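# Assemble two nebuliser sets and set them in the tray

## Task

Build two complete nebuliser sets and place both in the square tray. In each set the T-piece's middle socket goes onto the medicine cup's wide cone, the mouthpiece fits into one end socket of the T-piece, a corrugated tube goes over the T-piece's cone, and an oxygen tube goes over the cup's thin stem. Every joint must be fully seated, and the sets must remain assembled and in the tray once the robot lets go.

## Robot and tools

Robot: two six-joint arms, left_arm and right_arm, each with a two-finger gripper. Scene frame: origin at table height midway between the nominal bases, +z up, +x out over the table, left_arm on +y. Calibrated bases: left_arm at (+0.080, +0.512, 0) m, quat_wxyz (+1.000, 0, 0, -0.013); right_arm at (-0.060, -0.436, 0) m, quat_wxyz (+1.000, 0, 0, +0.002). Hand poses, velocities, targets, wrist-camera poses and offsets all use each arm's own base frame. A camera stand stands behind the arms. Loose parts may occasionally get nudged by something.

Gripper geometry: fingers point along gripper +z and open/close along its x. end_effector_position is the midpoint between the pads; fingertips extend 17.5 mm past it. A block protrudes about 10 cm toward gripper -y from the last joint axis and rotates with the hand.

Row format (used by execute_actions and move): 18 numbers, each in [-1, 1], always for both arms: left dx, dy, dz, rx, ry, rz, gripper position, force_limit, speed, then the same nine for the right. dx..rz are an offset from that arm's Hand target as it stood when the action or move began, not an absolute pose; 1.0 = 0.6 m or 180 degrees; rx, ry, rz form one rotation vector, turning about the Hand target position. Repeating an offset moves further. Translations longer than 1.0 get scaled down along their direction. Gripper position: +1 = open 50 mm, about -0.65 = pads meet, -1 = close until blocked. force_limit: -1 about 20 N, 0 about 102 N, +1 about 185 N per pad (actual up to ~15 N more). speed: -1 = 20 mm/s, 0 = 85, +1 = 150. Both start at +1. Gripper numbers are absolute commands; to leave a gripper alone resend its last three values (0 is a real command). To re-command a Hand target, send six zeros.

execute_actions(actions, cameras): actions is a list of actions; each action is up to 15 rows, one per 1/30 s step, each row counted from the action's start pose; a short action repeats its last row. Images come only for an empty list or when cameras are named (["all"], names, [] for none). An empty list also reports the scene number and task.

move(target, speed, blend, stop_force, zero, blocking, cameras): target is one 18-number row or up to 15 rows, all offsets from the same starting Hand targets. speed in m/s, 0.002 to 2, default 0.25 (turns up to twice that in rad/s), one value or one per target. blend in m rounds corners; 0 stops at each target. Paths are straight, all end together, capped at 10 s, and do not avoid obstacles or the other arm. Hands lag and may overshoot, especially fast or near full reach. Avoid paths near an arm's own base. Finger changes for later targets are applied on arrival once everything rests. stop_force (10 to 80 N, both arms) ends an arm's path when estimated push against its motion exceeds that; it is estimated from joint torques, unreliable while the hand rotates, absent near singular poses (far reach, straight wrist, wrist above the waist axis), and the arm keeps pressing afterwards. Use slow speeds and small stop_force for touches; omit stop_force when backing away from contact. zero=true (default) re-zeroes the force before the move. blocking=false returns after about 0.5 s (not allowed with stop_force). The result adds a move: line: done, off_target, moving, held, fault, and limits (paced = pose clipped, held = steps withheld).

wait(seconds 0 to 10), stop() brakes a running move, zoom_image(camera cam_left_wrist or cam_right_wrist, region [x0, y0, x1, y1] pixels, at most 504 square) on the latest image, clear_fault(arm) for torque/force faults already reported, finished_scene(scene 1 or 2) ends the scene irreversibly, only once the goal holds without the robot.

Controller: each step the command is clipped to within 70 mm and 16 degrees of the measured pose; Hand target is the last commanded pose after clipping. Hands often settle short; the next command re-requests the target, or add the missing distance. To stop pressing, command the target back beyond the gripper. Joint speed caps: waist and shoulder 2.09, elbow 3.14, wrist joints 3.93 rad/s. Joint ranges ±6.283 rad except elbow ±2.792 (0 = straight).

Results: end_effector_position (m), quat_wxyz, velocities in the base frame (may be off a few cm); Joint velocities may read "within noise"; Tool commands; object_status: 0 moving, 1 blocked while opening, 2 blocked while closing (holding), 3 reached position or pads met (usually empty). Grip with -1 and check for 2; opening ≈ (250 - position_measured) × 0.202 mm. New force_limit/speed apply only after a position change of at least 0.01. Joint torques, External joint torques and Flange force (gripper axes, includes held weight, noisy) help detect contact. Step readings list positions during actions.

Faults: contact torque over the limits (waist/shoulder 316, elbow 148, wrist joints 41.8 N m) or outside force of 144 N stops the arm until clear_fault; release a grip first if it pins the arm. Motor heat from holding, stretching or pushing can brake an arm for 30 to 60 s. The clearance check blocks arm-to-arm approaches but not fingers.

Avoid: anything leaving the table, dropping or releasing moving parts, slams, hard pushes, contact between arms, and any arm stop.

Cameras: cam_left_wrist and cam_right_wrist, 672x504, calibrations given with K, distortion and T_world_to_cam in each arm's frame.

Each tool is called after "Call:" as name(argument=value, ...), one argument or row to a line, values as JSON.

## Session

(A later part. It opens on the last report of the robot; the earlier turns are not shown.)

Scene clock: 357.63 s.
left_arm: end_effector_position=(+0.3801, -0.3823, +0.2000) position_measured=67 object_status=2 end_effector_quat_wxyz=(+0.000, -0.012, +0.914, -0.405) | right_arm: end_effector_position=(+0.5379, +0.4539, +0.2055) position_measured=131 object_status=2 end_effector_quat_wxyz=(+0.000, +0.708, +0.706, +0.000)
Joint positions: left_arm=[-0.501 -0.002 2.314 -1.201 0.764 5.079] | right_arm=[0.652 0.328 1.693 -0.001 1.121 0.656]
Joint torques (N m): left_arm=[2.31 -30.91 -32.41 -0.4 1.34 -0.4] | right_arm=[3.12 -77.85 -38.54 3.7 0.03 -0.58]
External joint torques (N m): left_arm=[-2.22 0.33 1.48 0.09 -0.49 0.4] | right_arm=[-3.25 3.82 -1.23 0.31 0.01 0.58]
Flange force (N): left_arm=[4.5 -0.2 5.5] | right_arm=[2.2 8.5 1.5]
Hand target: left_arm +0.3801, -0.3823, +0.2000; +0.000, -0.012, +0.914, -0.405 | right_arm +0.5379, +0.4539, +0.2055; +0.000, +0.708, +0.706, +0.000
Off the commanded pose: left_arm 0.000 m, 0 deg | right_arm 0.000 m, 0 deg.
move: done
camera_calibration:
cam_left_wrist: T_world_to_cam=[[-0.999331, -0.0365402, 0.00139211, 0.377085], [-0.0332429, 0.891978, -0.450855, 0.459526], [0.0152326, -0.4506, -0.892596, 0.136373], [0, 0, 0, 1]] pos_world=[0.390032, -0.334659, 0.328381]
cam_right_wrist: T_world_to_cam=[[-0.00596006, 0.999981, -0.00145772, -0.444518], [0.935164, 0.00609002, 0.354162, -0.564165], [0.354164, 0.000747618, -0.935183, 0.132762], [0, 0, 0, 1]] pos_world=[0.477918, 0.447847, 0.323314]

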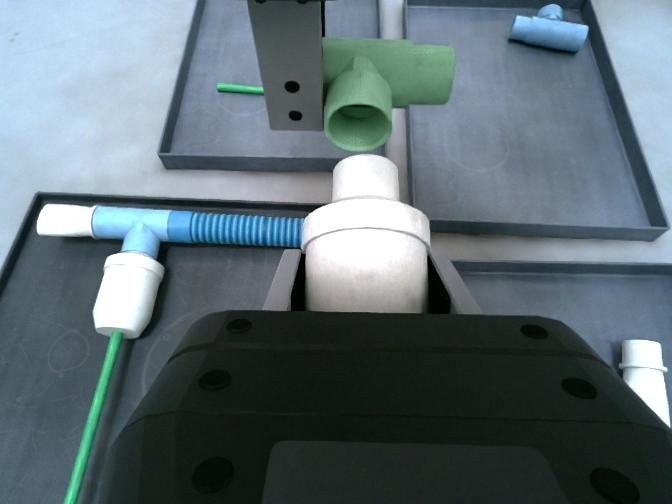

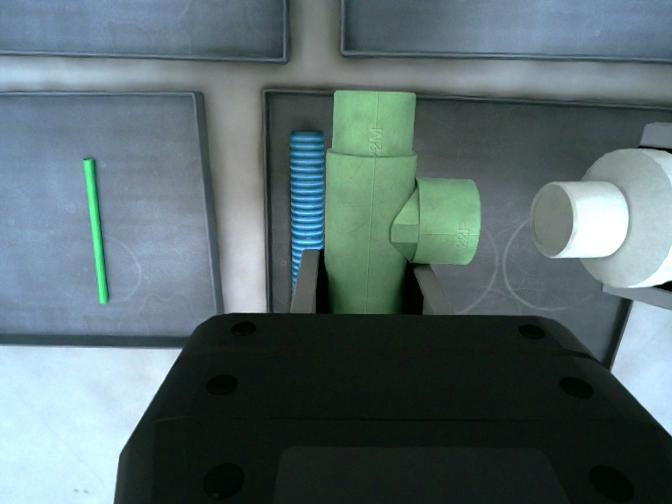

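Call:
zoom_image(
  camera="cam_right_wrist",
  region=[400, 130, 640, 310],
)

Scaled by 2.100 from the camera's 672x504 image, which has a finer 960x720 frame.

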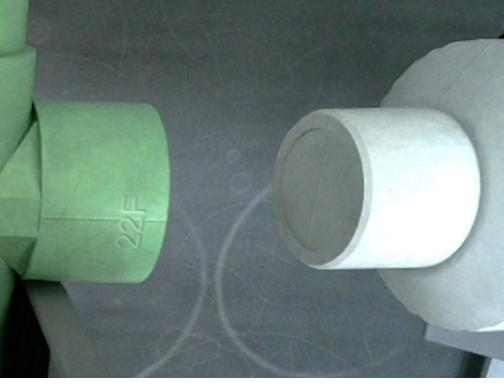

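Call:
move(
  target=[0,0,0,0,0,0,-1,-0.2,-0.9, -0.0035,0.02,0,0,0,0,-1,0.0,-0.9],
  speed=0.06,
  cameras=["all"],
)

Call:
zoom_image(
  camera="cam_left_wrist",
  region=[300, 50, 450, 220],
)

Call:
zoom_image(
  camera="cam_right_wrist",
  region=[400, 130, 640, 310],
)

Scene clock: 361.60 s.
left_arm: end_effector_position=(+0.3801, -0.3823, +0.2000) position_measured=67 object_status=2 end_effector_quat_wxyz=(+0.000, -0.012, +0.914, -0.405) | right_arm: end_effector_position=(+0.5358, +0.4659, +0.2055) position_measured=131 object_status=2 end_effector_quat_wxyz=(+0.000, +0.708, +0.706, +0.000)
Joint positions: left_arm=[-0.501 -0.002 2.314 -1.201 0.764 5.079] | right_arm=[0.667 0.337 1.68 -0.001 1.125 0.671]
Joint torques (N m): left_arm=[2.36 -30.72 -32.42 -0.38 1.32 -0.39] | right_arm=[3.46 -78.41 -38.99 3.66 -0.02 -0.59]
External joint torques (N m): left_arm=[-2.29 0.08 1.48 0.07 -0.47 0.39] | right_arm=[-3.52 3.29 -0.75 0.35 0.07 0.59]
Flange force (N): left_arm=[5.0 -0.5 5.2] | right_arm=[1.0 7.4 1.4]
Hand target: left_arm +0.3801, -0.3823, +0.2000; +0.000, -0.012, +0.914, -0.405 | right_arm +0.5358, +0.4659, +0.2055; +0.000, +0.708, +0.706, +0.000
Off the commanded pose: left_arm 0.000 m, 0 deg | right_arm 0.000 m, 0 deg.
move: done
camera_calibration:
cam_left_wrist: T_world_to_cam=[[-0.999331, -0.0365402, 0.00139211, 0.377085], [-0.0332429, 0.891978, -0.450855, 0.459526], [0.0152326, -0.4506, -0.892596, 0.136373], [0, 0, 0, 1]] pos_world=[0.390032, -0.334659, 0.328381]
cam_right_wrist: T_world_to_cam=[[-0.00596006, 0.999981, -0.00145772, -0.456531], [0.935164, 0.00609002, 0.354162, -0.562274], [0.354164, 0.000747618, -0.935183, 0.133496], [0, 0, 0, 1]] pos_world=[0.475818, 0.459847, 0.323314]

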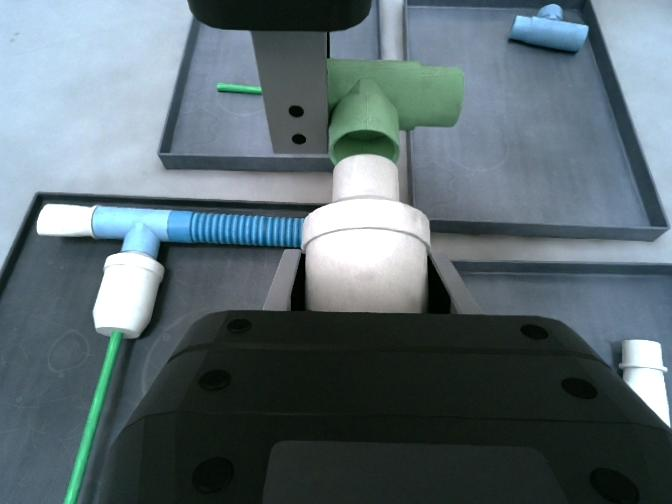

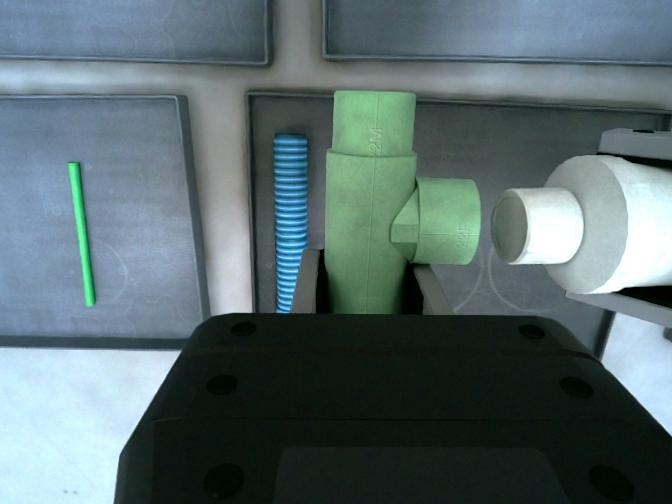

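Scaled by 2.965 from the camera's 672x504 image, which has a finer 960x720 frame.

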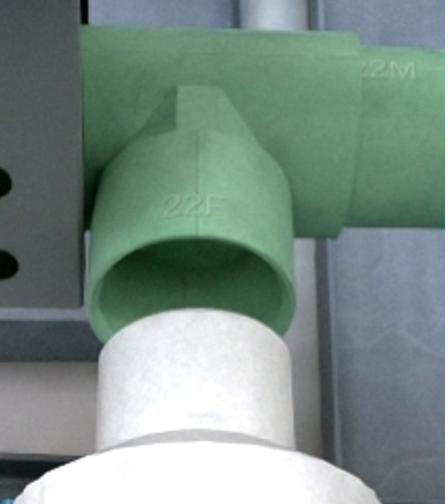

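Scaled by 2.100 from the camera's 672x504 image, which has a finer 960x720 frame.

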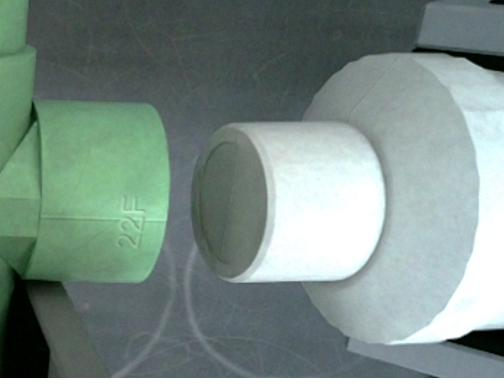

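Call:
move(
  target=[0,0,0,0,0,0,-1,-0.2,-0.9, 0,0.025,0,0,0,0,-1,0.0,-0.9],
  speed=0.012,
  stop_force=12,
  cameras=["all"],
)

Call:
zoom_image(
  camera="cam_left_wrist",
  region=[300, 50, 450, 220],
)

Call:
zoom_image(
  camera="cam_right_wrist",
  region=[400, 130, 640, 310],
)

Scene clock: 364.80 s.
left_arm: end_effector_position=(+0.3801, -0.3823, +0.2000) position_measured=67 object_status=2 end_effector_quat_wxyz=(+0.000, -0.012, +0.914, -0.405) | right_arm: end_effector_position=(+0.5357, +0.4785, +0.2054) position_measured=131 object_status=2 end_effector_quat_wxyz=(+0.000, +0.709, +0.706, -0.001)
Joint positions: left_arm=[-0.501 -0.002 2.314 -1.201 0.764 5.079] | right_arm=[0.681 0.35 1.663 -0.001 1.13 0.686]
Joint torques (N m): left_arm=[-4.95 -30.96 -42.96 -4.09 1.74 -0.56] | right_arm=[18.82 -78.69 -45.07 9.49 -3.51 -0.12]
External joint torques (N m): left_arm=[4.97 0.56 12.03 3.78 -0.89 0.56] | right_arm=[-18.84 2.45 5.21 -5.47 3.55 0.12]
Flange force (N): left_arm=[9.4 18.4 -11.3] | right_arm=[-23.6 12.7 0.9]
Hand target: left_arm +0.3801, -0.3823, +0.2000; +0.000, -0.012, +0.914, -0.405 | right_arm +0.5357, +0.4786, +0.2054; +0.000, +0.709, +0.706, -0.001 (not the last commanded pose)
Off the commanded pose: left_arm 0.000 m, 0 deg | right_arm 0.002 m, 0 deg.
move: contact (right_arm)
camera_calibration:
cam_left_wrist: T_world_to_cam=[[-0.999331, -0.0365402, 0.00139211, 0.377085], [-0.0332429, 0.891978, -0.450855, 0.459526], [0.0152326, -0.4506, -0.892596, 0.136373], [0, 0, 0, 1]] pos_world=[0.390032, -0.334659, 0.328381]
cam_right_wrist: T_world_to_cam=[[-0.0058538, 0.999981, -0.00173523, -0.469192], [0.935322, 0.00608913, 0.353744, -0.562256], [0.353748, 0.000447749, -0.935341, 0.133783], [0, 0, 0, 1]] pos_world=[0.475819, 0.472547, 0.323213]

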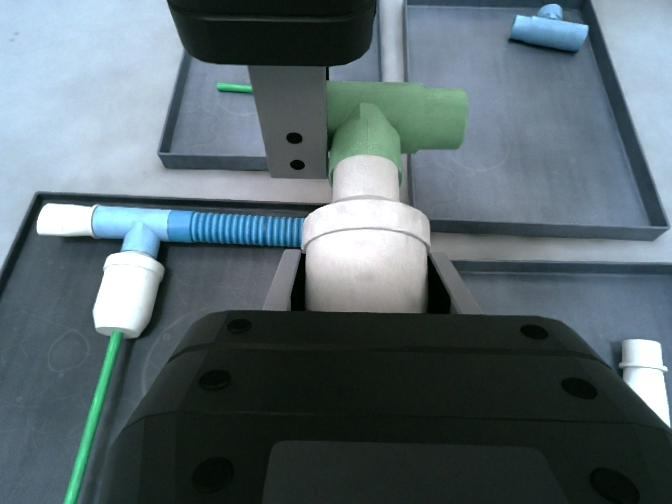

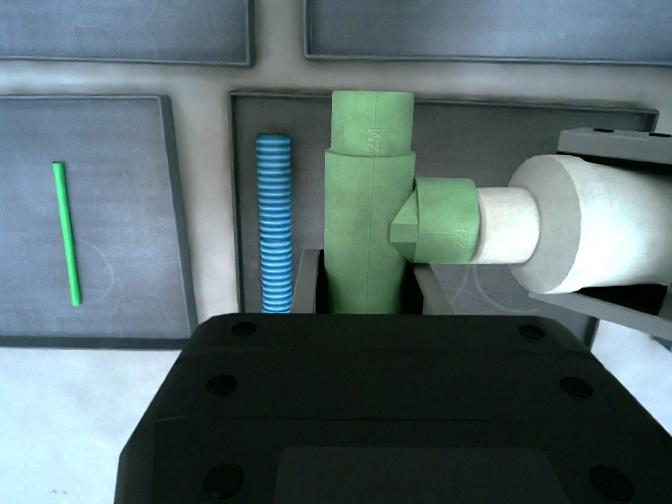

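Scaled by 2.965 from the camera's 672x504 image, which has a finer 960x720 frame.

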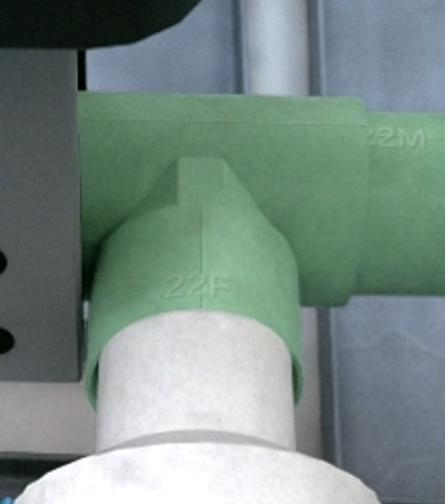

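Scaled by 2.100 from the camera's 672x504 image, which has a finer 960x720 frame.

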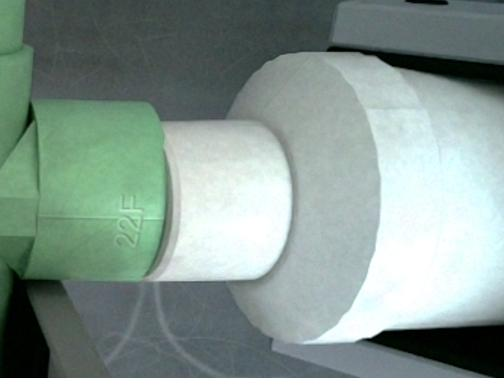

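Call:
move(
  target=[
    [0,0,0,0,0,0,-1,-0.2,-0.9, 0,-0.008,0,0,0,0,-1,0.0,-0.9],
    [0,0,0,0,0,0,-1,-0.2,-0.9, 0,-0.008,0.007,0,0,0,-1,0.0,-0.9],
  ],
  speed=0.03,
  cameras=["all"],
)

Call:
zoom_image(
  camera="cam_left_wrist",
  region=[300, 50, 450, 220],
)

Call:
zoom_image(
  camera="cam_right_wrist",
  region=[400, 130, 640, 310],
)

Scene clock: 367.20 s.
left_arm: end_effector_position=(+0.3801, -0.3823, +0.2000) position_measured=67 object_status=2 end_effector_quat_wxyz=(+0.000, -0.012, +0.914, -0.405) | right_arm: end_effector_position=(+0.5357, +0.4738, +0.2096) position_measured=131 object_status=2 end_effector_quat_wxyz=(+0.000, +0.709, +0.706, -0.001)
Joint positions: left_arm=[-0.501 -0.002 2.314 -1.201 0.764 5.079] | right_arm=[0.676 0.342 1.665 -0.001 1.135 0.68]
Joint torques (N m): left_arm=[2.26 -30.59 -32.53 -0.37 1.29 -0.37] | right_arm=[2.97 -79.46 -39.04 3.7 -0.01 -0.58]
External joint torques (N m): left_arm=[-2.17 -0.23 1.42 0.05 -0.44 0.38] | right_arm=[-2.95 3.57 -0.97 0.34 0.07 0.58]
Flange force (N): left_arm=[5.2 -0.6 4.5] | right_arm=[2.3 7.5 1.3]
Hand target: left_arm +0.3801, -0.3823, +0.2000; +0.000, -0.012, +0.914, -0.405 | right_arm +0.5357, +0.4738, +0.2096; +0.000, +0.709, +0.706, -0.001
Off the commanded pose: left_arm 0.000 m, 0 deg | right_arm 0.000 m, 0 deg.
move: done
camera_calibration:
cam_left_wrist: T_world_to_cam=[[-0.99933, -0.0365865, 0.00130357, 0.377098], [-0.0332443, 0.891976, -0.450858, 0.459527], [0.0153326, -0.450599, -0.892595, 0.136334], [0, 0, 0, 1]] pos_world=[0.390031, -0.334659, 0.328381]
cam_right_wrist: T_world_to_cam=[[-0.00588961, 0.999981, -0.00164338, -0.464397], [0.935244, 0.00609001, 0.353953, -0.563779], [0.353956, 0.000547679, -0.935262, 0.137636], [0, 0, 0, 1]] pos_world=[0.475819, 0.467747, 0.327514]

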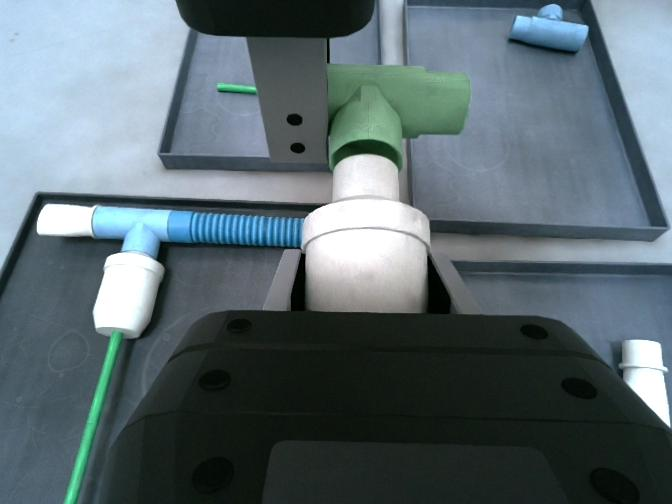

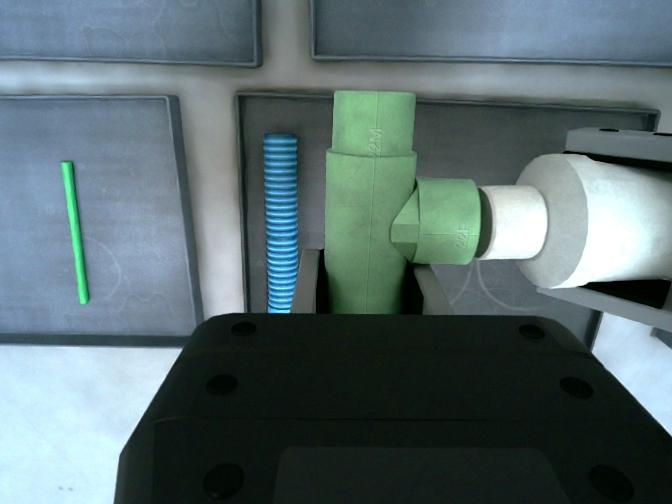

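Scaled by 2.965 from the camera's 672x504 image, which has a finer 960x720 frame.

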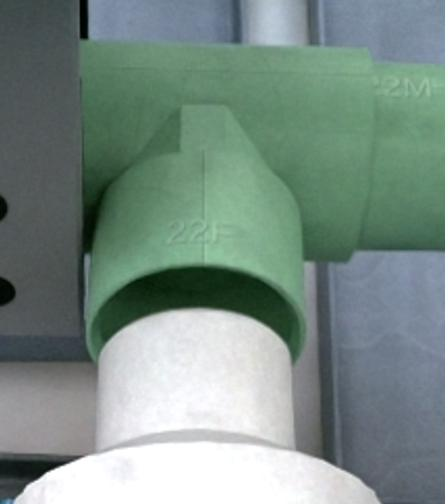

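Scaled by 2.100 from the camera's 672x504 image, which has a finer 960x720 frame.

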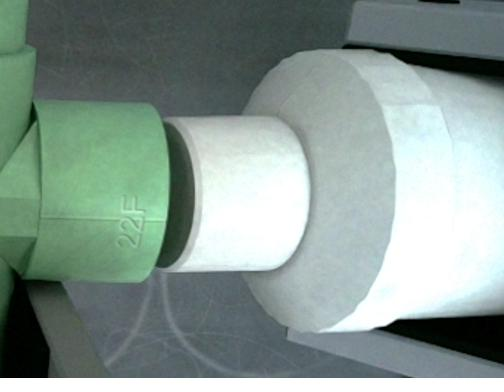

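Call:
move(
  target=[0,0,0,0,0,0,-1,-0.2,-0.9, 0.0003,0.02,0,0,0,0,-1,0.0,-0.9],
  speed=0.01,
  stop_force=15,
  cameras=["all"],
)

Call:
zoom_image(
  camera="cam_right_wrist",
  region=[400, 130, 640, 310],
)

Scene clock: 369.30 s.
left_arm: end_effector_position=(+0.3801, -0.3823, +0.2000) position_measured=67 object_status=2 end_effector_quat_wxyz=(+0.000, -0.012, +0.914, -0.405) | right_arm: end_effector_position=(+0.5358, +0.4831, +0.2096) position_measured=131 object_status=2 end_effector_quat_wxyz=(+0.000, +0.709, +0.706, -0.001)
Joint positions: left_arm=[-0.501 -0.002 2.314 -1.201 0.764 5.079] | right_arm=[0.686 0.352 1.652 -0.001 1.139 0.69]
Joint torques (N m): left_arm=[-2.22 -29.08 -39.14 -2.78 0.77 -0.56] | right_arm=[15.56 -81.98 -44.62 8.54 -2.25 -0.3]
External joint torques (N m): left_arm=[2.2 -1.77 8.14 2.45 0.1 0.56] | right_arm=[-15.52 5.33 4.65 -4.5 2.3 0.3]
Flange force (N): left_arm=[10.3 10.3 -9.6] | right_arm=[-16.6 13.1 4.4]
Hand target: left_arm +0.3801, -0.3823, +0.2000; +0.000, -0.012, +0.914, -0.405 | right_arm +0.5359, +0.4831, +0.2096; +0.000, +0.709, +0.706, -0.001 (not the last commanded pose)
Off the commanded pose: left_arm 0.000 m, 0 deg | right_arm 0.003 m, 0 deg.
move: contact (right_arm)
camera_calibration:
cam_left_wrist: T_world_to_cam=[[-0.999331, -0.0365402, 0.00139211, 0.377085], [-0.0332429, 0.891978, -0.450855, 0.459526], [0.0152326, -0.4506, -0.892596, 0.136373], [0, 0, 0, 1]] pos_world=[0.390032, -0.334659, 0.328381]
cam_right_wrist: T_world_to_cam=[[-0.00578308, 0.999981, -0.00192181, -0.473757], [0.935356, 0.00608901, 0.353655, -0.563851], [0.353661, 0.000247641, -0.935374, 0.137821], [0, 0, 0, 1]] pos_world=[0.475919, 0.477147, 0.327413]

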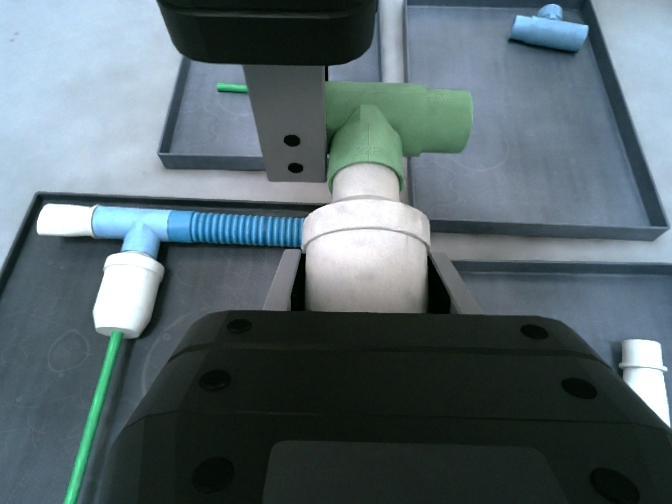

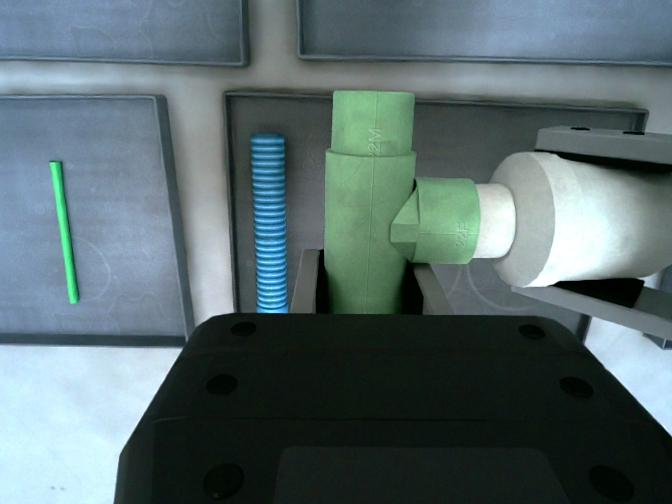

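Scaled by 2.100 from the camera's 672x504 image, which has a finer 960x720 frame.

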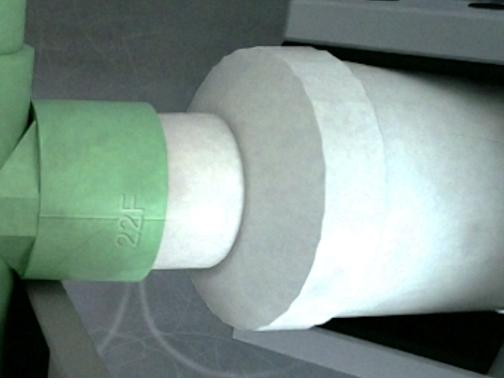

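Call:
move(
  target=[0,0,0,0,0,0,-1,-0.2,-0.9, 0,0.03,0,0,0,0,-1,0.0,-0.9],
  speed=0.007,
  stop_force=42,
  zero=false,
  cameras=["all"],
)

Call:
zoom_image(
  camera="cam_right_wrist",
  region=[400, 130, 640, 310],
)

Scene clock: 370.33 s.
left_arm: end_effector_position=(+0.3800, -0.3823, +0.2000) position_measured=67 object_status=2 end_effector_quat_wxyz=(+0.000, -0.012, +0.914, -0.405) | right_arm: end_effector_position=(+0.5359, +0.4846, +0.2095) position_measured=131 object_status=2 end_effector_quat_wxyz=(+0.000, +0.709, +0.706, -0.001)
Joint positions: left_arm=[-0.501 -0.002 2.314 -1.201 0.764 5.079] | right_arm=[0.688 0.353 1.65 -0.001 1.14 0.692]
Joint torques (N m): left_arm=[-10.53 -27.61 -48.92 -6.51 1.42 -0.73] | right_arm=[32.4 -82.05 -53.31 14.99 -6.62 0.23]
External joint torques (N m): left_arm=[10.53 -2.61 17.97 6.2 -0.57 0.73] | right_arm=[-32.31 5.13 13.27 -10.95 6.67 -0.23]
Flange force (N): left_arm=[14.5 28.9 -29.5] | right_arm=[-45.5 16.9 5.6]
Hand target: left_arm +0.3801, -0.3823, +0.2000; +0.000, -0.012, +0.914, -0.405 | right_arm +0.5359, +0.4846, +0.2096; +0.000, +0.709, +0.706, -0.001 (not the last commanded pose)
Off the commanded pose: left_arm 0.000 m, 0 deg | right_arm 0.016 m, 0 deg.
move: contact (right_arm)
camera_calibration:
cam_left_wrist: T_world_to_cam=[[-0.999331, -0.0365364, 0.0013901, 0.377087], [-0.0332386, 0.891978, -0.450855, 0.459525], [0.0152327, -0.4506, -0.892596, 0.136373], [0, 0, 0, 1]] pos_world=[0.390032, -0.334659, 0.328381]
cam_right_wrist: T_world_to_cam=[[-0.00568962, 0.999982, -0.00188627, -0.475312], [0.935356, 0.00598902, 0.353656, -0.563906], [0.353661, 0.000247828, -0.935374, 0.137785], [0, 0, 0, 1]] pos_world=[0.47602, 0.478647, 0.327413]

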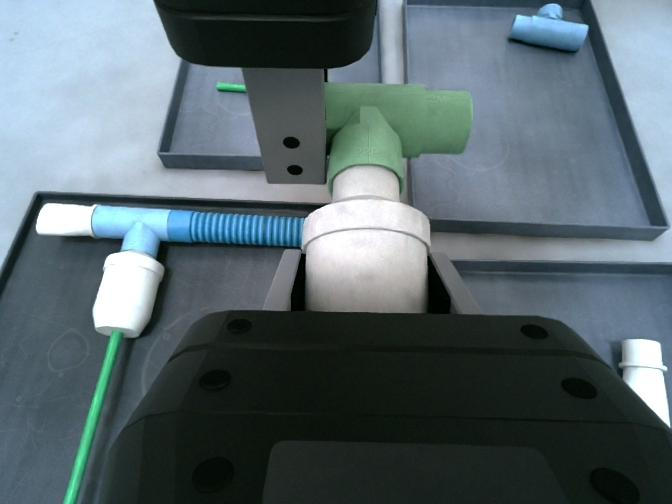

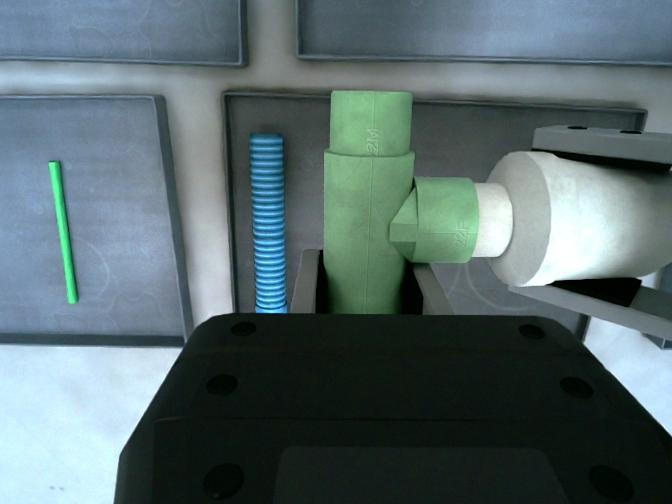

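Scaled by 2.100 from the camera's 672x504 image, which has a finer 960x720 frame.

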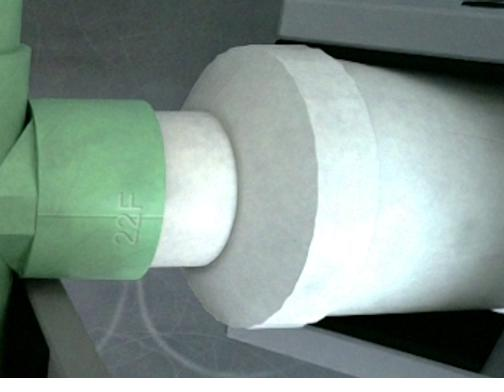

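Call:
move(
  target=[0,0,0,0,0,0,-1,-0.2,-0.9, 0,0.03,0,0,0,0,-1,0.0,-0.9],
  speed=0.007,
  stop_force=56,
  zero=false,
  cameras=["cam_right_wrist"],
)

Call:
zoom_image(
  camera="cam_right_wrist",
  region=[400, 130, 640, 310],
)

Scene clock: 372.33 s.
left_arm: end_effector_position=(+0.3801, -0.3823, +0.2000) position_measured=67 object_status=2 end_effector_quat_wxyz=(+0.000, -0.012, +0.914, -0.405) | right_arm: end_effector_position=(+0.5360, +0.4854, +0.2096) position_measured=131 object_status=2 end_effector_quat_wxyz=(+0.000, +0.709, +0.706, -0.001)
Joint positions: left_arm=[-0.501 -0.002 2.314 -1.201 0.764 5.079] | right_arm=[0.688 0.354 1.649 -0.001 1.14 0.693]
Joint torques (N m): left_arm=[-15.09 -26.89 -54.98 -8.76 1.88 -0.71] | right_arm=[42.07 -82.19 -57.99 18.77 -9.18 0.55]
External joint torques (N m): left_arm=[15.02 -3.7 24.05 8.43 -1.02 0.72] | right_arm=[-42.09 5.03 17.9 -14.72 9.23 -0.55]
Flange force (N): left_arm=[18.8 38.9 -41.6] | right_arm=[-61.8 19.7 5.9]
Hand target: left_arm +0.3801, -0.3823, +0.2000; +0.000, -0.012, +0.914, -0.405 | right_arm +0.5359, +0.4854, +0.2096; +0.000, +0.709, +0.706, -0.001 (not the last commanded pose)
Off the commanded pose: left_arm 0.000 m, 0 deg | right_arm 0.017 m, 0 deg.
move: contact (right_arm)
camera_calibration:
cam_right_wrist: T_world_to_cam=[[-0.00572452, 0.999982, -0.00179454, -0.476026], [0.935244, 0.00598911, 0.353952, -0.563954], [0.353956, 0.000347869, -0.935262, 0.13756], [0, 0, 0, 1]] pos_world=[0.476019, 0.479347, 0.327413]
Images, in order (width x height): cam_right_wrist 672x504.

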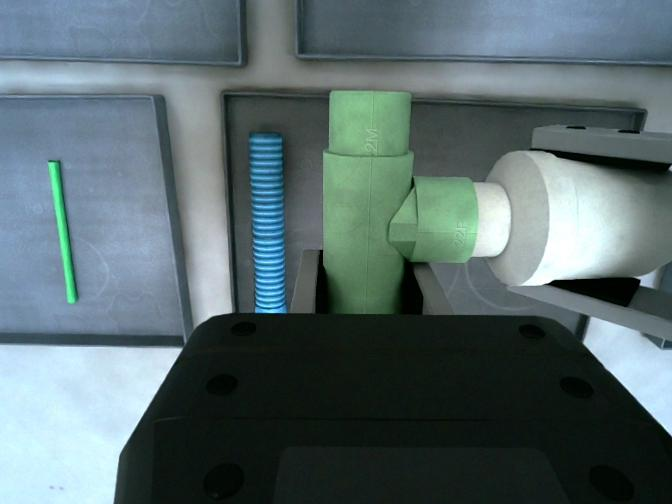

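Scaled by 2.100 from the camera's 672x504 image, which has a finer 960x720 frame.

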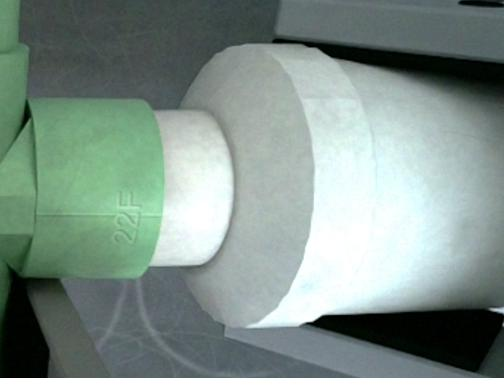

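Call:
move(
  target=[
    [0,0,0,0,0,0,-1,-0.2,-0.9, 0,-0.008,0,0,0,0,-1,0.0,-0.9],
    [0,0,0.003,0.0133,0,0,-1,-0.2,-0.9, 0,-0.008,0,0,0,0,-1,0.0,-0.9],
  ],
  speed=0.02,
  cameras=["all"],
)

Call:
zoom_image(
  camera="cam_right_wrist",
  region=[400, 130, 640, 310],
)

Call:
zoom_image(
  camera="cam_left_wrist",
  region=[300, 50, 450, 220],
)

Scene clock: 375.03 s.
left_arm: end_effector_position=(+0.3801, -0.3823, +0.2018) position_measured=67 object_status=2 end_effector_quat_wxyz=(+0.000, -0.012, +0.922, -0.386) | right_arm: end_effector_position=(+0.5359, +0.4806, +0.2096) position_measured=131 object_status=2 end_effector_quat_wxyz=(+0.000, +0.709, +0.706, -0.001)
Joint positions: left_arm=[-0.519 -0.012 2.298 -1.125 0.747 4.995] | right_arm=[0.683 0.349 1.655 -0.001 1.138 0.688]
Joint torques (N m): left_arm=[2.18 -30.59 -33.07 -0.05 1.09 -0.4] | right_arm=[3.13 -80.68 -39.52 3.74 0.03 -0.65]
External joint torques (N m): left_arm=[-2.18 -0.1 1.2 0.02 -0.44 0.4] | right_arm=[-3.12 3.87 -0.57 0.3 0.03 0.65]
Flange force (N): left_arm=[4.7 -0.7 4.6] | right_arm=[2.0 7.3 2.0]
Hand target: left_arm +0.3801, -0.3823, +0.2018; +0.000, -0.012, +0.922, -0.386 | right_arm +0.5359, +0.4806, +0.2096; +0.000, +0.709, +0.706, -0.001
Off the commanded pose: left_arm 0.000 m, 0 deg | right_arm 0.000 m, 0 deg.
move: done
camera_calibration:
cam_left_wrist: T_world_to_cam=[[-0.999331, -0.0365658, -0.000135022, 0.377382], [-0.0332424, 0.910029, -0.413209, 0.459622], [0.0152322, -0.412928, -0.910636, 0.156049], [0, 0, 0, 1]] pos_world=[0.390032, -0.340033, 0.332075]
cam_right_wrist: T_world_to_cam=[[-0.00563157, 0.999983, -0.00175917, -0.471282], [0.935245, 0.00588966, 0.353953, -0.563878], [0.353957, 0.000348054, -0.935262, 0.137562], [0, 0, 0, 1]] pos_world=[0.476019, 0.474547, 0.327413]

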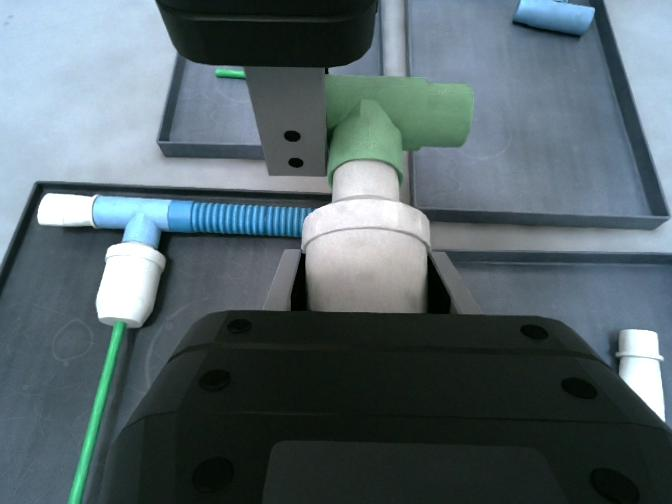

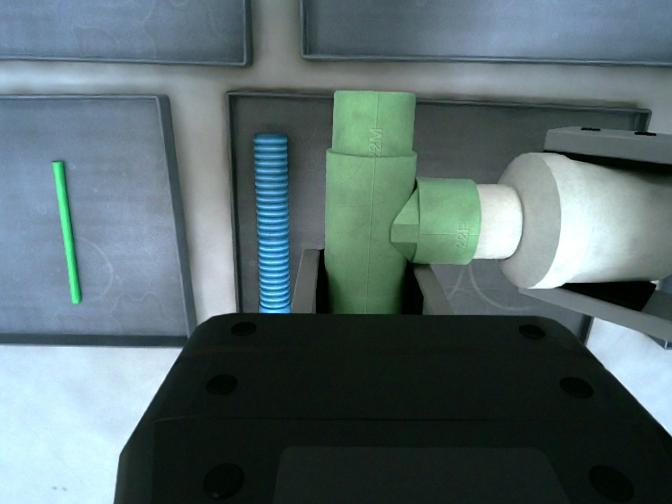

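Scaled by 2.100 from the camera's 672x504 image, which has a finer 960x720 frame.

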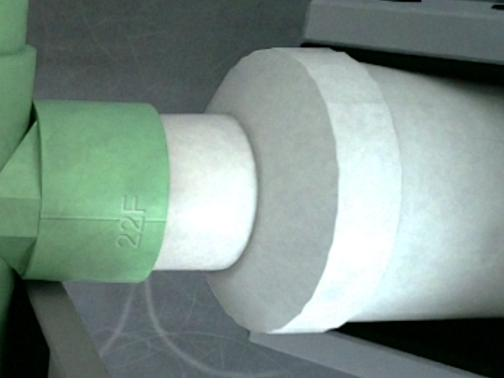

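Scaled by 2.965 from the camera's 672x504 image, which has a finer 960x720 frame.

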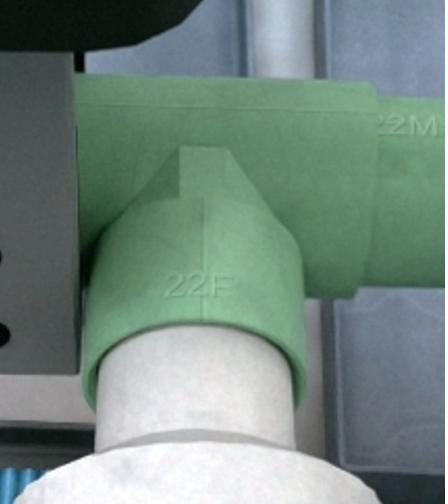

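Call:
move(
  target=[0,0,0,0,0,0,-1,-0.2,-0.9, 0,0.025,0,0,0,0,-1,0.0,-0.9],
  speed=0.009,
  stop_force=25,
  cameras=["all"],
)

Call:
zoom_image(
  camera="cam_right_wrist",
  region=[400, 130, 640, 310],
)

Scene clock: 376.43 s.
left_arm: end_effector_position=(+0.3801, -0.3823, +0.2018) position_measured=67 object_status=2 end_effector_quat_wxyz=(+0.000, -0.012, +0.922, -0.386) | right_arm: end_effector_position=(+0.5360, +0.4852, +0.2095) position_measured=131 object_status=2 end_effector_quat_wxyz=(+0.000, +0.709, +0.706, -0.001)
Joint positions: left_arm=[-0.519 -0.012 2.298 -1.125 0.747 4.995] | right_arm=[0.688 0.354 1.649 -0.001 1.14 0.693]
Joint torques (N m): left_arm=[-5.02 -28.11 -41.74 -3.4 0.98 -0.56] | right_arm=[18.91 -81.97 -48.01 9.95 -3.92 -0.08]
External joint torques (N m): left_arm=[5.11 -2.7 9.86 3.38 -0.33 0.56] | right_arm=[-18.92 4.81 7.9 -5.91 3.97 0.08]
Flange force (N): left_arm=[10.5 15.4 -15.4] | right_arm=[-24.8 11.5 4.6]
Hand target: left_arm +0.3801, -0.3823, +0.2018; +0.000, -0.012, +0.922, -0.386 | right_arm +0.5360, +0.4852, +0.2095; +0.000, +0.709, +0.706, -0.001 (not the last commanded pose)
Off the commanded pose: left_arm 0.000 m, 0 deg | right_arm 0.010 m, 0 deg.
move: contact (right_arm)
camera_calibration:
cam_left_wrist: T_world_to_cam=[[-0.999331, -0.0365658, -0.000135022, 0.377382], [-0.0332424, 0.910029, -0.413209, 0.459622], [0.0152322, -0.412928, -0.910636, 0.156049], [0, 0, 0, 1]] pos_world=[0.390032, -0.340033, 0.332075]
cam_right_wrist: T_world_to_cam=[[-0.00567609, 0.999981, -0.00220361, -0.475715], [0.935278, 0.00608861, 0.353862, -0.564044], [0.353869, -0.0000524376, -0.935295, 0.137675], [0, 0, 0, 1]] pos_world=[0.476119, 0.479147, 0.327312]

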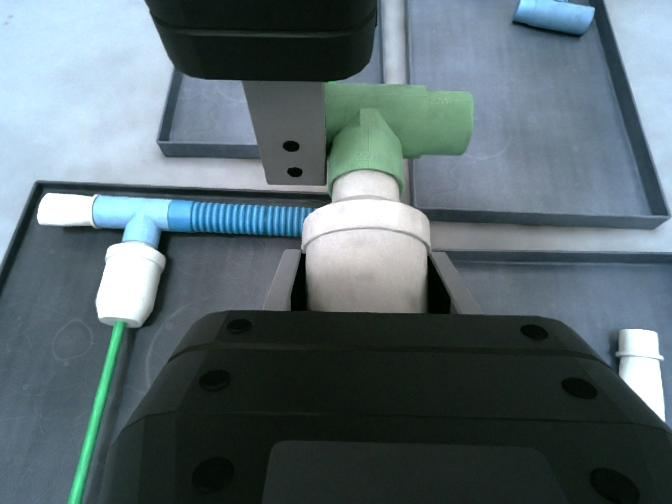

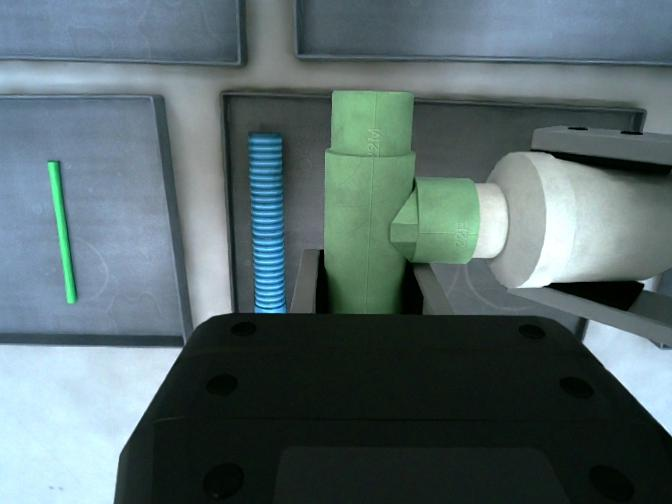

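Scaled by 2.100 from the camera's 672x504 image, which has a finer 960x720 frame.

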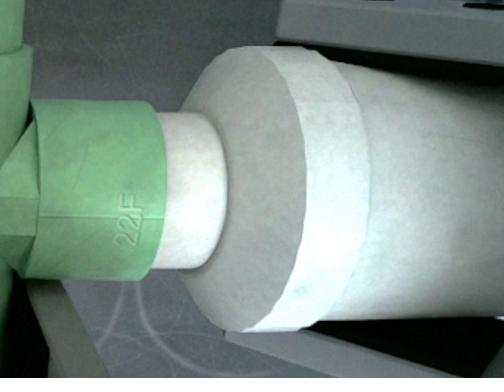

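Call:
move(
  target=[
    [0,0,0,0,0,0,-1,-0.2,-0.9, 0,-0.005,0,0,0,0,-1,0.0,-0.9],
    [0,0,0,0,0,0,-1,-0.2,-0.9, 0.0002,-0.005,0,0,0,0.0044,-1,0.0,-0.9],
  ],
  speed=0.02,
)

Call:
move(
  target=[0,0,0,0,0,0,-1,-0.2,-0.9, 0,0.025,0,0,0,0,-1,0.0,-0.9],
  speed=0.009,
  stop_force=25,
  cameras=["all"],
)

Call:
zoom_image(
  camera="cam_right_wrist",
  region=[400, 130, 640, 310],
)

Scene clock: 380.13 s.
left_arm: end_effector_position=(+0.3800, -0.3823, +0.2018) position_measured=67 object_status=2 end_effector_quat_wxyz=(+0.000, -0.012, +0.922, -0.386) | right_arm: end_effector_position=(+0.5360, +0.4821, +0.2095) position_measured=131 object_status=2 end_effector_quat_wxyz=(+0.000, +0.704, +0.711, -0.001)
Joint positions: left_arm=[-0.519 -0.012 2.298 -1.125 0.747 4.995] | right_arm=[0.685 0.351 1.653 -0.001 1.139 0.676]
Joint torques (N m): left_arm=[4.37 -30.13 -34.6 -0.09 -0.4 -0.55] | right_arm=[4.63 -81.34 -37.54 4.19 1.19 -0.76]
External joint torques (N m): left_arm=[-4.32 -0.68 2.7 0.06 1.05 0.55] | right_arm=[-4.7 4.82 -2.43 -0.17 -1.14 0.76]
Flange force (N): left_arm=[9.0 -1.5 4.8] | right_arm=[3.3 12.0 2.7]
Hand target: left_arm +0.3801, -0.3823, +0.2018; +0.000, -0.012, +0.922, -0.386 | right_arm +0.5361, +0.4822, +0.2095; +0.000, +0.704, +0.711, -0.001
Off the commanded pose: left_arm 0.000 m, 0 deg | right_arm 0.000 m, 0 deg.
move: done

Scene clock: 381.10 s.
left_arm: end_effector_position=(+0.3801, -0.3823, +0.2018) position_measured=67 object_status=2 end_effector_quat_wxyz=(+0.000, -0.012, +0.922, -0.386) | right_arm: end_effector_position=(+0.5361, +0.4856, +0.2095) position_measured=131 object_status=2 end_effector_quat_wxyz=(+0.000, +0.704, +0.711, -0.001)
Joint positions: left_arm=[-0.518 -0.012 2.298 -1.125 0.747 4.995] | right_arm=[0.689 0.355 1.648 -0.001 1.141 0.68]
Joint torques (N m): left_arm=[-4.38 -27.88 -44.08 -3.87 0.09 -0.62] | right_arm=[21.82 -82.12 -47.54 10.91 -3.51 -0.18]
External joint torques (N m): left_arm=[4.44 -2.28 12.55 3.86 0.56 0.62] | right_arm=[-21.83 4.84 7.38 -6.87 3.56 0.18]
Flange force (N): left_arm=[13.7 17.7 -15.7] | right_arm=[-27.4 14.2 4.8]
Hand target: left_arm +0.3801, -0.3823, +0.2018; +0.000, -0.012, +0.922, -0.386 | right_arm +0.5361, +0.4857, +0.2095; +0.000, +0.704, +0.711, -0.001 (not the last commanded pose)
Off the commanded pose: left_arm 0.000 m, 0 deg | right_arm 0.012 m, 0 deg.
move: contact (right_arm)
camera_calibration:
cam_left_wrist: T_world_to_cam=[[-0.999331, -0.0365673, -0.00013833, 0.377383], [-0.0332438, 0.910067, -0.413127, 0.459608], [0.0152328, -0.412846, -0.910673, 0.156089], [0, 0, 0, 1]] pos_world=[0.390032, -0.340034, 0.332075]
cam_right_wrist: T_world_to_cam=[[-0.019556, 0.999805, -0.00256312, -0.468613], [0.935108, 0.0191976, 0.353843, -0.570386], [0.353823, 0.00452295, -0.935301, 0.135449], [0, 0, 0, 1]] pos_world=[0.476284, 0.478859, 0.327311]

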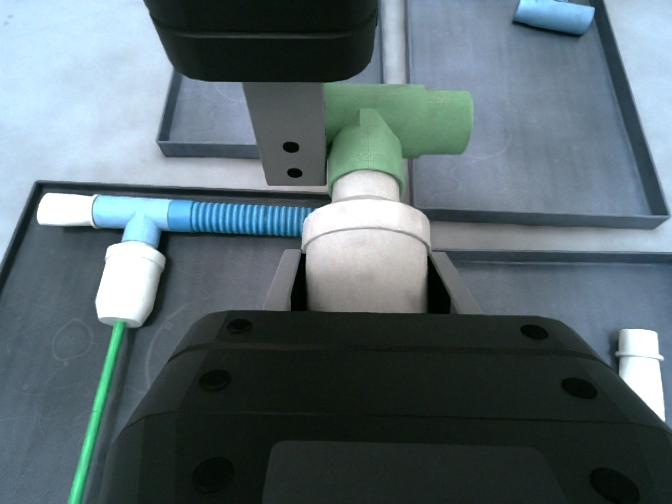

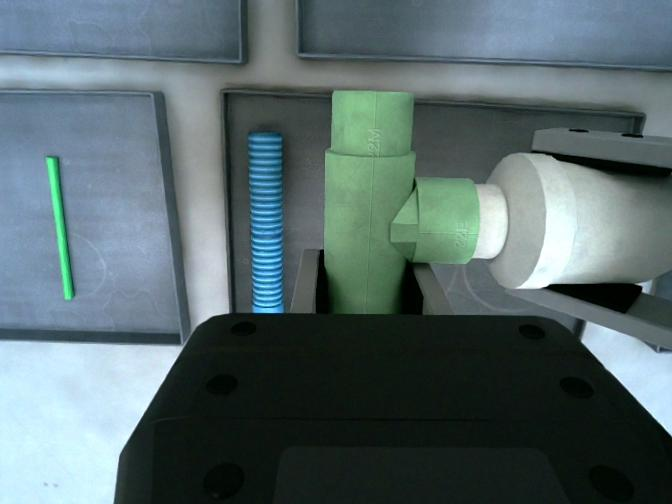

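Scaled by 2.100 from the camera's 672x504 image, which has a finer 960x720 frame.

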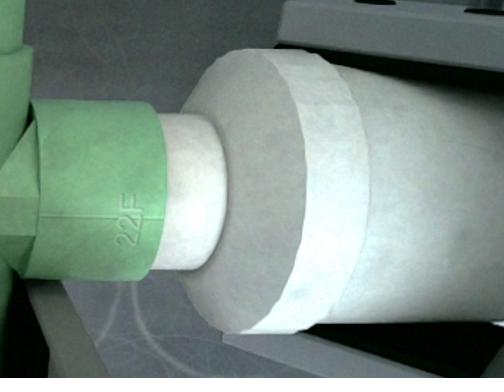

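Call:
move(
  target=[0,0,0,0,0,0,-1,-0.2,-0.9, 0.0004,0.03,0,0,0,0,-1,0.0,-0.9],
  speed=0.007,
  stop_force=45,
  zero=false,
  cameras=["cam_right_wrist"],
)

Call:
zoom_image(
  camera="cam_right_wrist",
  region=[400, 130, 640, 310],
)

Scene clock: 382.27 s.
left_arm: end_effector_position=(+0.3801, -0.3823, +0.2018) position_measured=67 object_status=2 end_effector_quat_wxyz=(+0.000, -0.012, +0.922, -0.386) | right_arm: end_effector_position=(+0.5362, +0.4869, +0.2095) position_measured=131 object_status=2 end_effector_quat_wxyz=(+0.000, +0.704, +0.710, -0.001)
Joint positions: left_arm=[-0.518 -0.012 2.298 -1.125 0.747 4.995] | right_arm=[0.69 0.356 1.646 -0.001 1.141 0.681]
Joint torques (N m): left_arm=[-10.78 -26.97 -51.79 -6.93 0.31 -0.67] | right_arm=[34.72 -82.56 -53.83 16.04 -6.89 0.17]
External joint torques (N m): left_arm=[10.99 -3.86 19.92 6.92 0.33 0.67] | right_arm=[-34.69 5.28 13.76 -12 6.94 -0.17]
Flange force (N): left_arm=[17.6 31.7 -32.3] | right_arm=[-48.6 17.8 5.8]
Hand target: left_arm +0.3801, -0.3823, +0.2018; +0.000, -0.012, +0.922, -0.386 | right_arm +0.5362, +0.4869, +0.2095; +0.000, +0.704, +0.710, -0.001 (not the last commanded pose)
Off the commanded pose: left_arm 0.000 m, 0 deg | right_arm 0.017 m, 0 deg.
move: contact (right_arm)
camera_calibration:
cam_right_wrist: T_world_to_cam=[[-0.0194394, 0.999808, -0.00230673, -0.469951], [0.935077, 0.0189974, 0.353935, -0.570423], [0.353911, 0.0047233, -0.935267, 0.135259], [0, 0, 0, 1]] pos_world=[0.476384, 0.480059, 0.327312]
Images, in order (width x height): cam_right_wrist 672x504.

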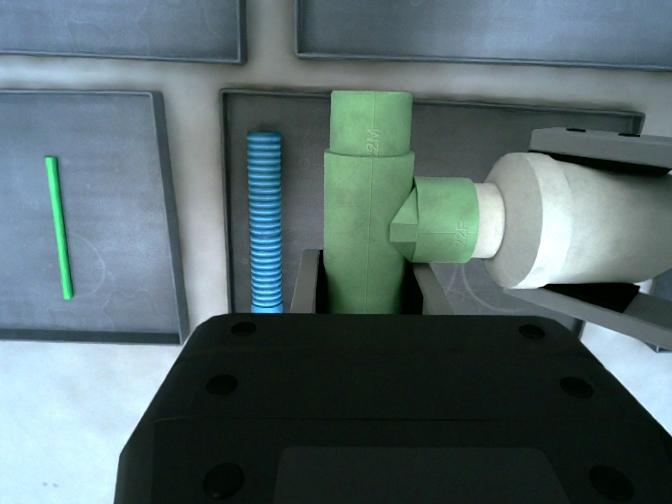

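Scaled by 2.100 from the camera's 672x504 image, which has a finer 960x720 frame.

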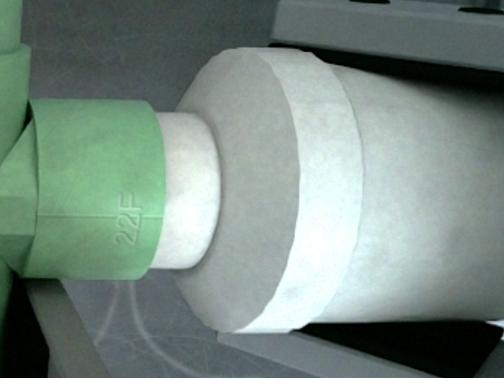

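Call:
move(
  target=[
    [0,0,0,0,0,0,-1,-0.2,-0.9, 0,-0.003,0,0,0,0,-1,0.0,-0.9],
    [0,0,0,0,0,0,-1,-0.2,-0.9, 0.001,-0.003,0,0,0,0,-1,0.0,-0.9],
  ],
  speed=0.02,
)

Call:
execute_actions(
  actions=[
    [[0,0,0,0,0,0,-1,-0.2,-0.9,0,0,0,0,0,0,-1,0,-0.9]],
  ],
)

Scene clock: 383.37 s.
left_arm: end_effector_position=(+0.3801, -0.3824, +0.2019) position_measured=67 object_status=2 end_effector_quat_wxyz=(+0.000, -0.012, +0.922, -0.386) | right_arm: end_effector_position=(+0.5367, +0.4851, +0.2095) position_measured=131 object_status=2 end_effector_quat_wxyz=(+0.000, +0.704, +0.710, -0.001)
Joint positions: left_arm=[-0.519 -0.012 2.298 -1.125 0.747 4.995] | right_arm=[0.688 0.355 1.648 -0.001 1.14 0.678]
Joint torques (N m): left_arm=[1.58 -30.41 -26.41 1.52 2.77 -0.21] | right_arm=[-3.93 -83.19 -42.67 1.53 -0.54 -0.5]
External joint torques (N m): left_arm=[-1.41 -0.36 -5.56 -1.54 -2.13 0.21] | right_arm=[4.04 6.14 2.7 2.5 0.59 0.5]
Flange force (N): left_arm=[-3.6 -7.0 7.8] | right_arm=[7.4 -1.1 5.9]
Hand target: left_arm +0.3801, -0.3823, +0.2018; +0.000, -0.012, +0.922, -0.386 | right_arm +0.5368, +0.4851, +0.2095; +0.000, +0.704, +0.710, -0.001
Off the commanded pose: left_arm 0.000 m, 0 deg | right_arm 0.000 m, 0 deg.
move: done

Scene clock: 384.07 s.
left_arm: end_effector_position=(+0.3801, -0.3823, +0.2018) position_measured=67 object_status=2 end_effector_quat_wxyz=(+0.000, -0.012, +0.922, -0.386) | right_arm: end_effector_position=(+0.5368, +0.4851, +0.2095) position_measured=131 object_status=2 end_effector_quat_wxyz=(+0.000, +0.704, +0.710, -0.001)
Joint positions: left_arm=[-0.519 -0.012 2.298 -1.125 0.747 4.995] | right_arm=[0.688 0.355 1.648 -0.001 1.14 0.678]
Joint torques (N m): left_arm=[1.47 -30.16 -24.49 2.04 3.45 -0.14] | right_arm=[-6.86 -82.56 -41.43 0.64 -0.64 -0.46]
External joint torques (N m): left_arm=[-1.4 -0.82 -7.6 -2.06 -2.81 0.14] | right_arm=[6.8 5.46 1.39 3.4 0.7 0.46]
Flange force (N): left_arm=[-5.0 -9.4 8.8] | right_arm=[11.5 -2.1 3.9]
Hand target: left_arm +0.3801, -0.3823, +0.2018; +0.000, -0.012, +0.922, -0.386 | right_arm +0.5368, +0.4851, +0.2095; +0.000, +0.704, +0.710, -0.001
Off the commanded pose: left_arm 0.000 m, 0 deg | right_arm 0.000 m, 0 deg.
Step readings (end_effector_position of left_arm | right_arm):
0: (+0.3801, -0.3824, +0.2019) | (+0.5367, +0.4851, +0.2095)
1: (+0.3801, -0.3824, +0.2019) | (+0.5367, +0.4851, +0.2095)
2: (+0.3801, -0.3824, +0.2019) | (+0.5367, +0.4851, +0.2095)
4: (+0.3801, -0.3824, +0.2019) | (+0.5367, +0.4851, +0.2095)
8: (+0.3801, -0.3824, +0.2018) | (+0.5368, +0.4851, +0.2095)
15: (+0.3801, -0.3823, +0.2018) | (+0.5368, +0.4851, +0.2095)


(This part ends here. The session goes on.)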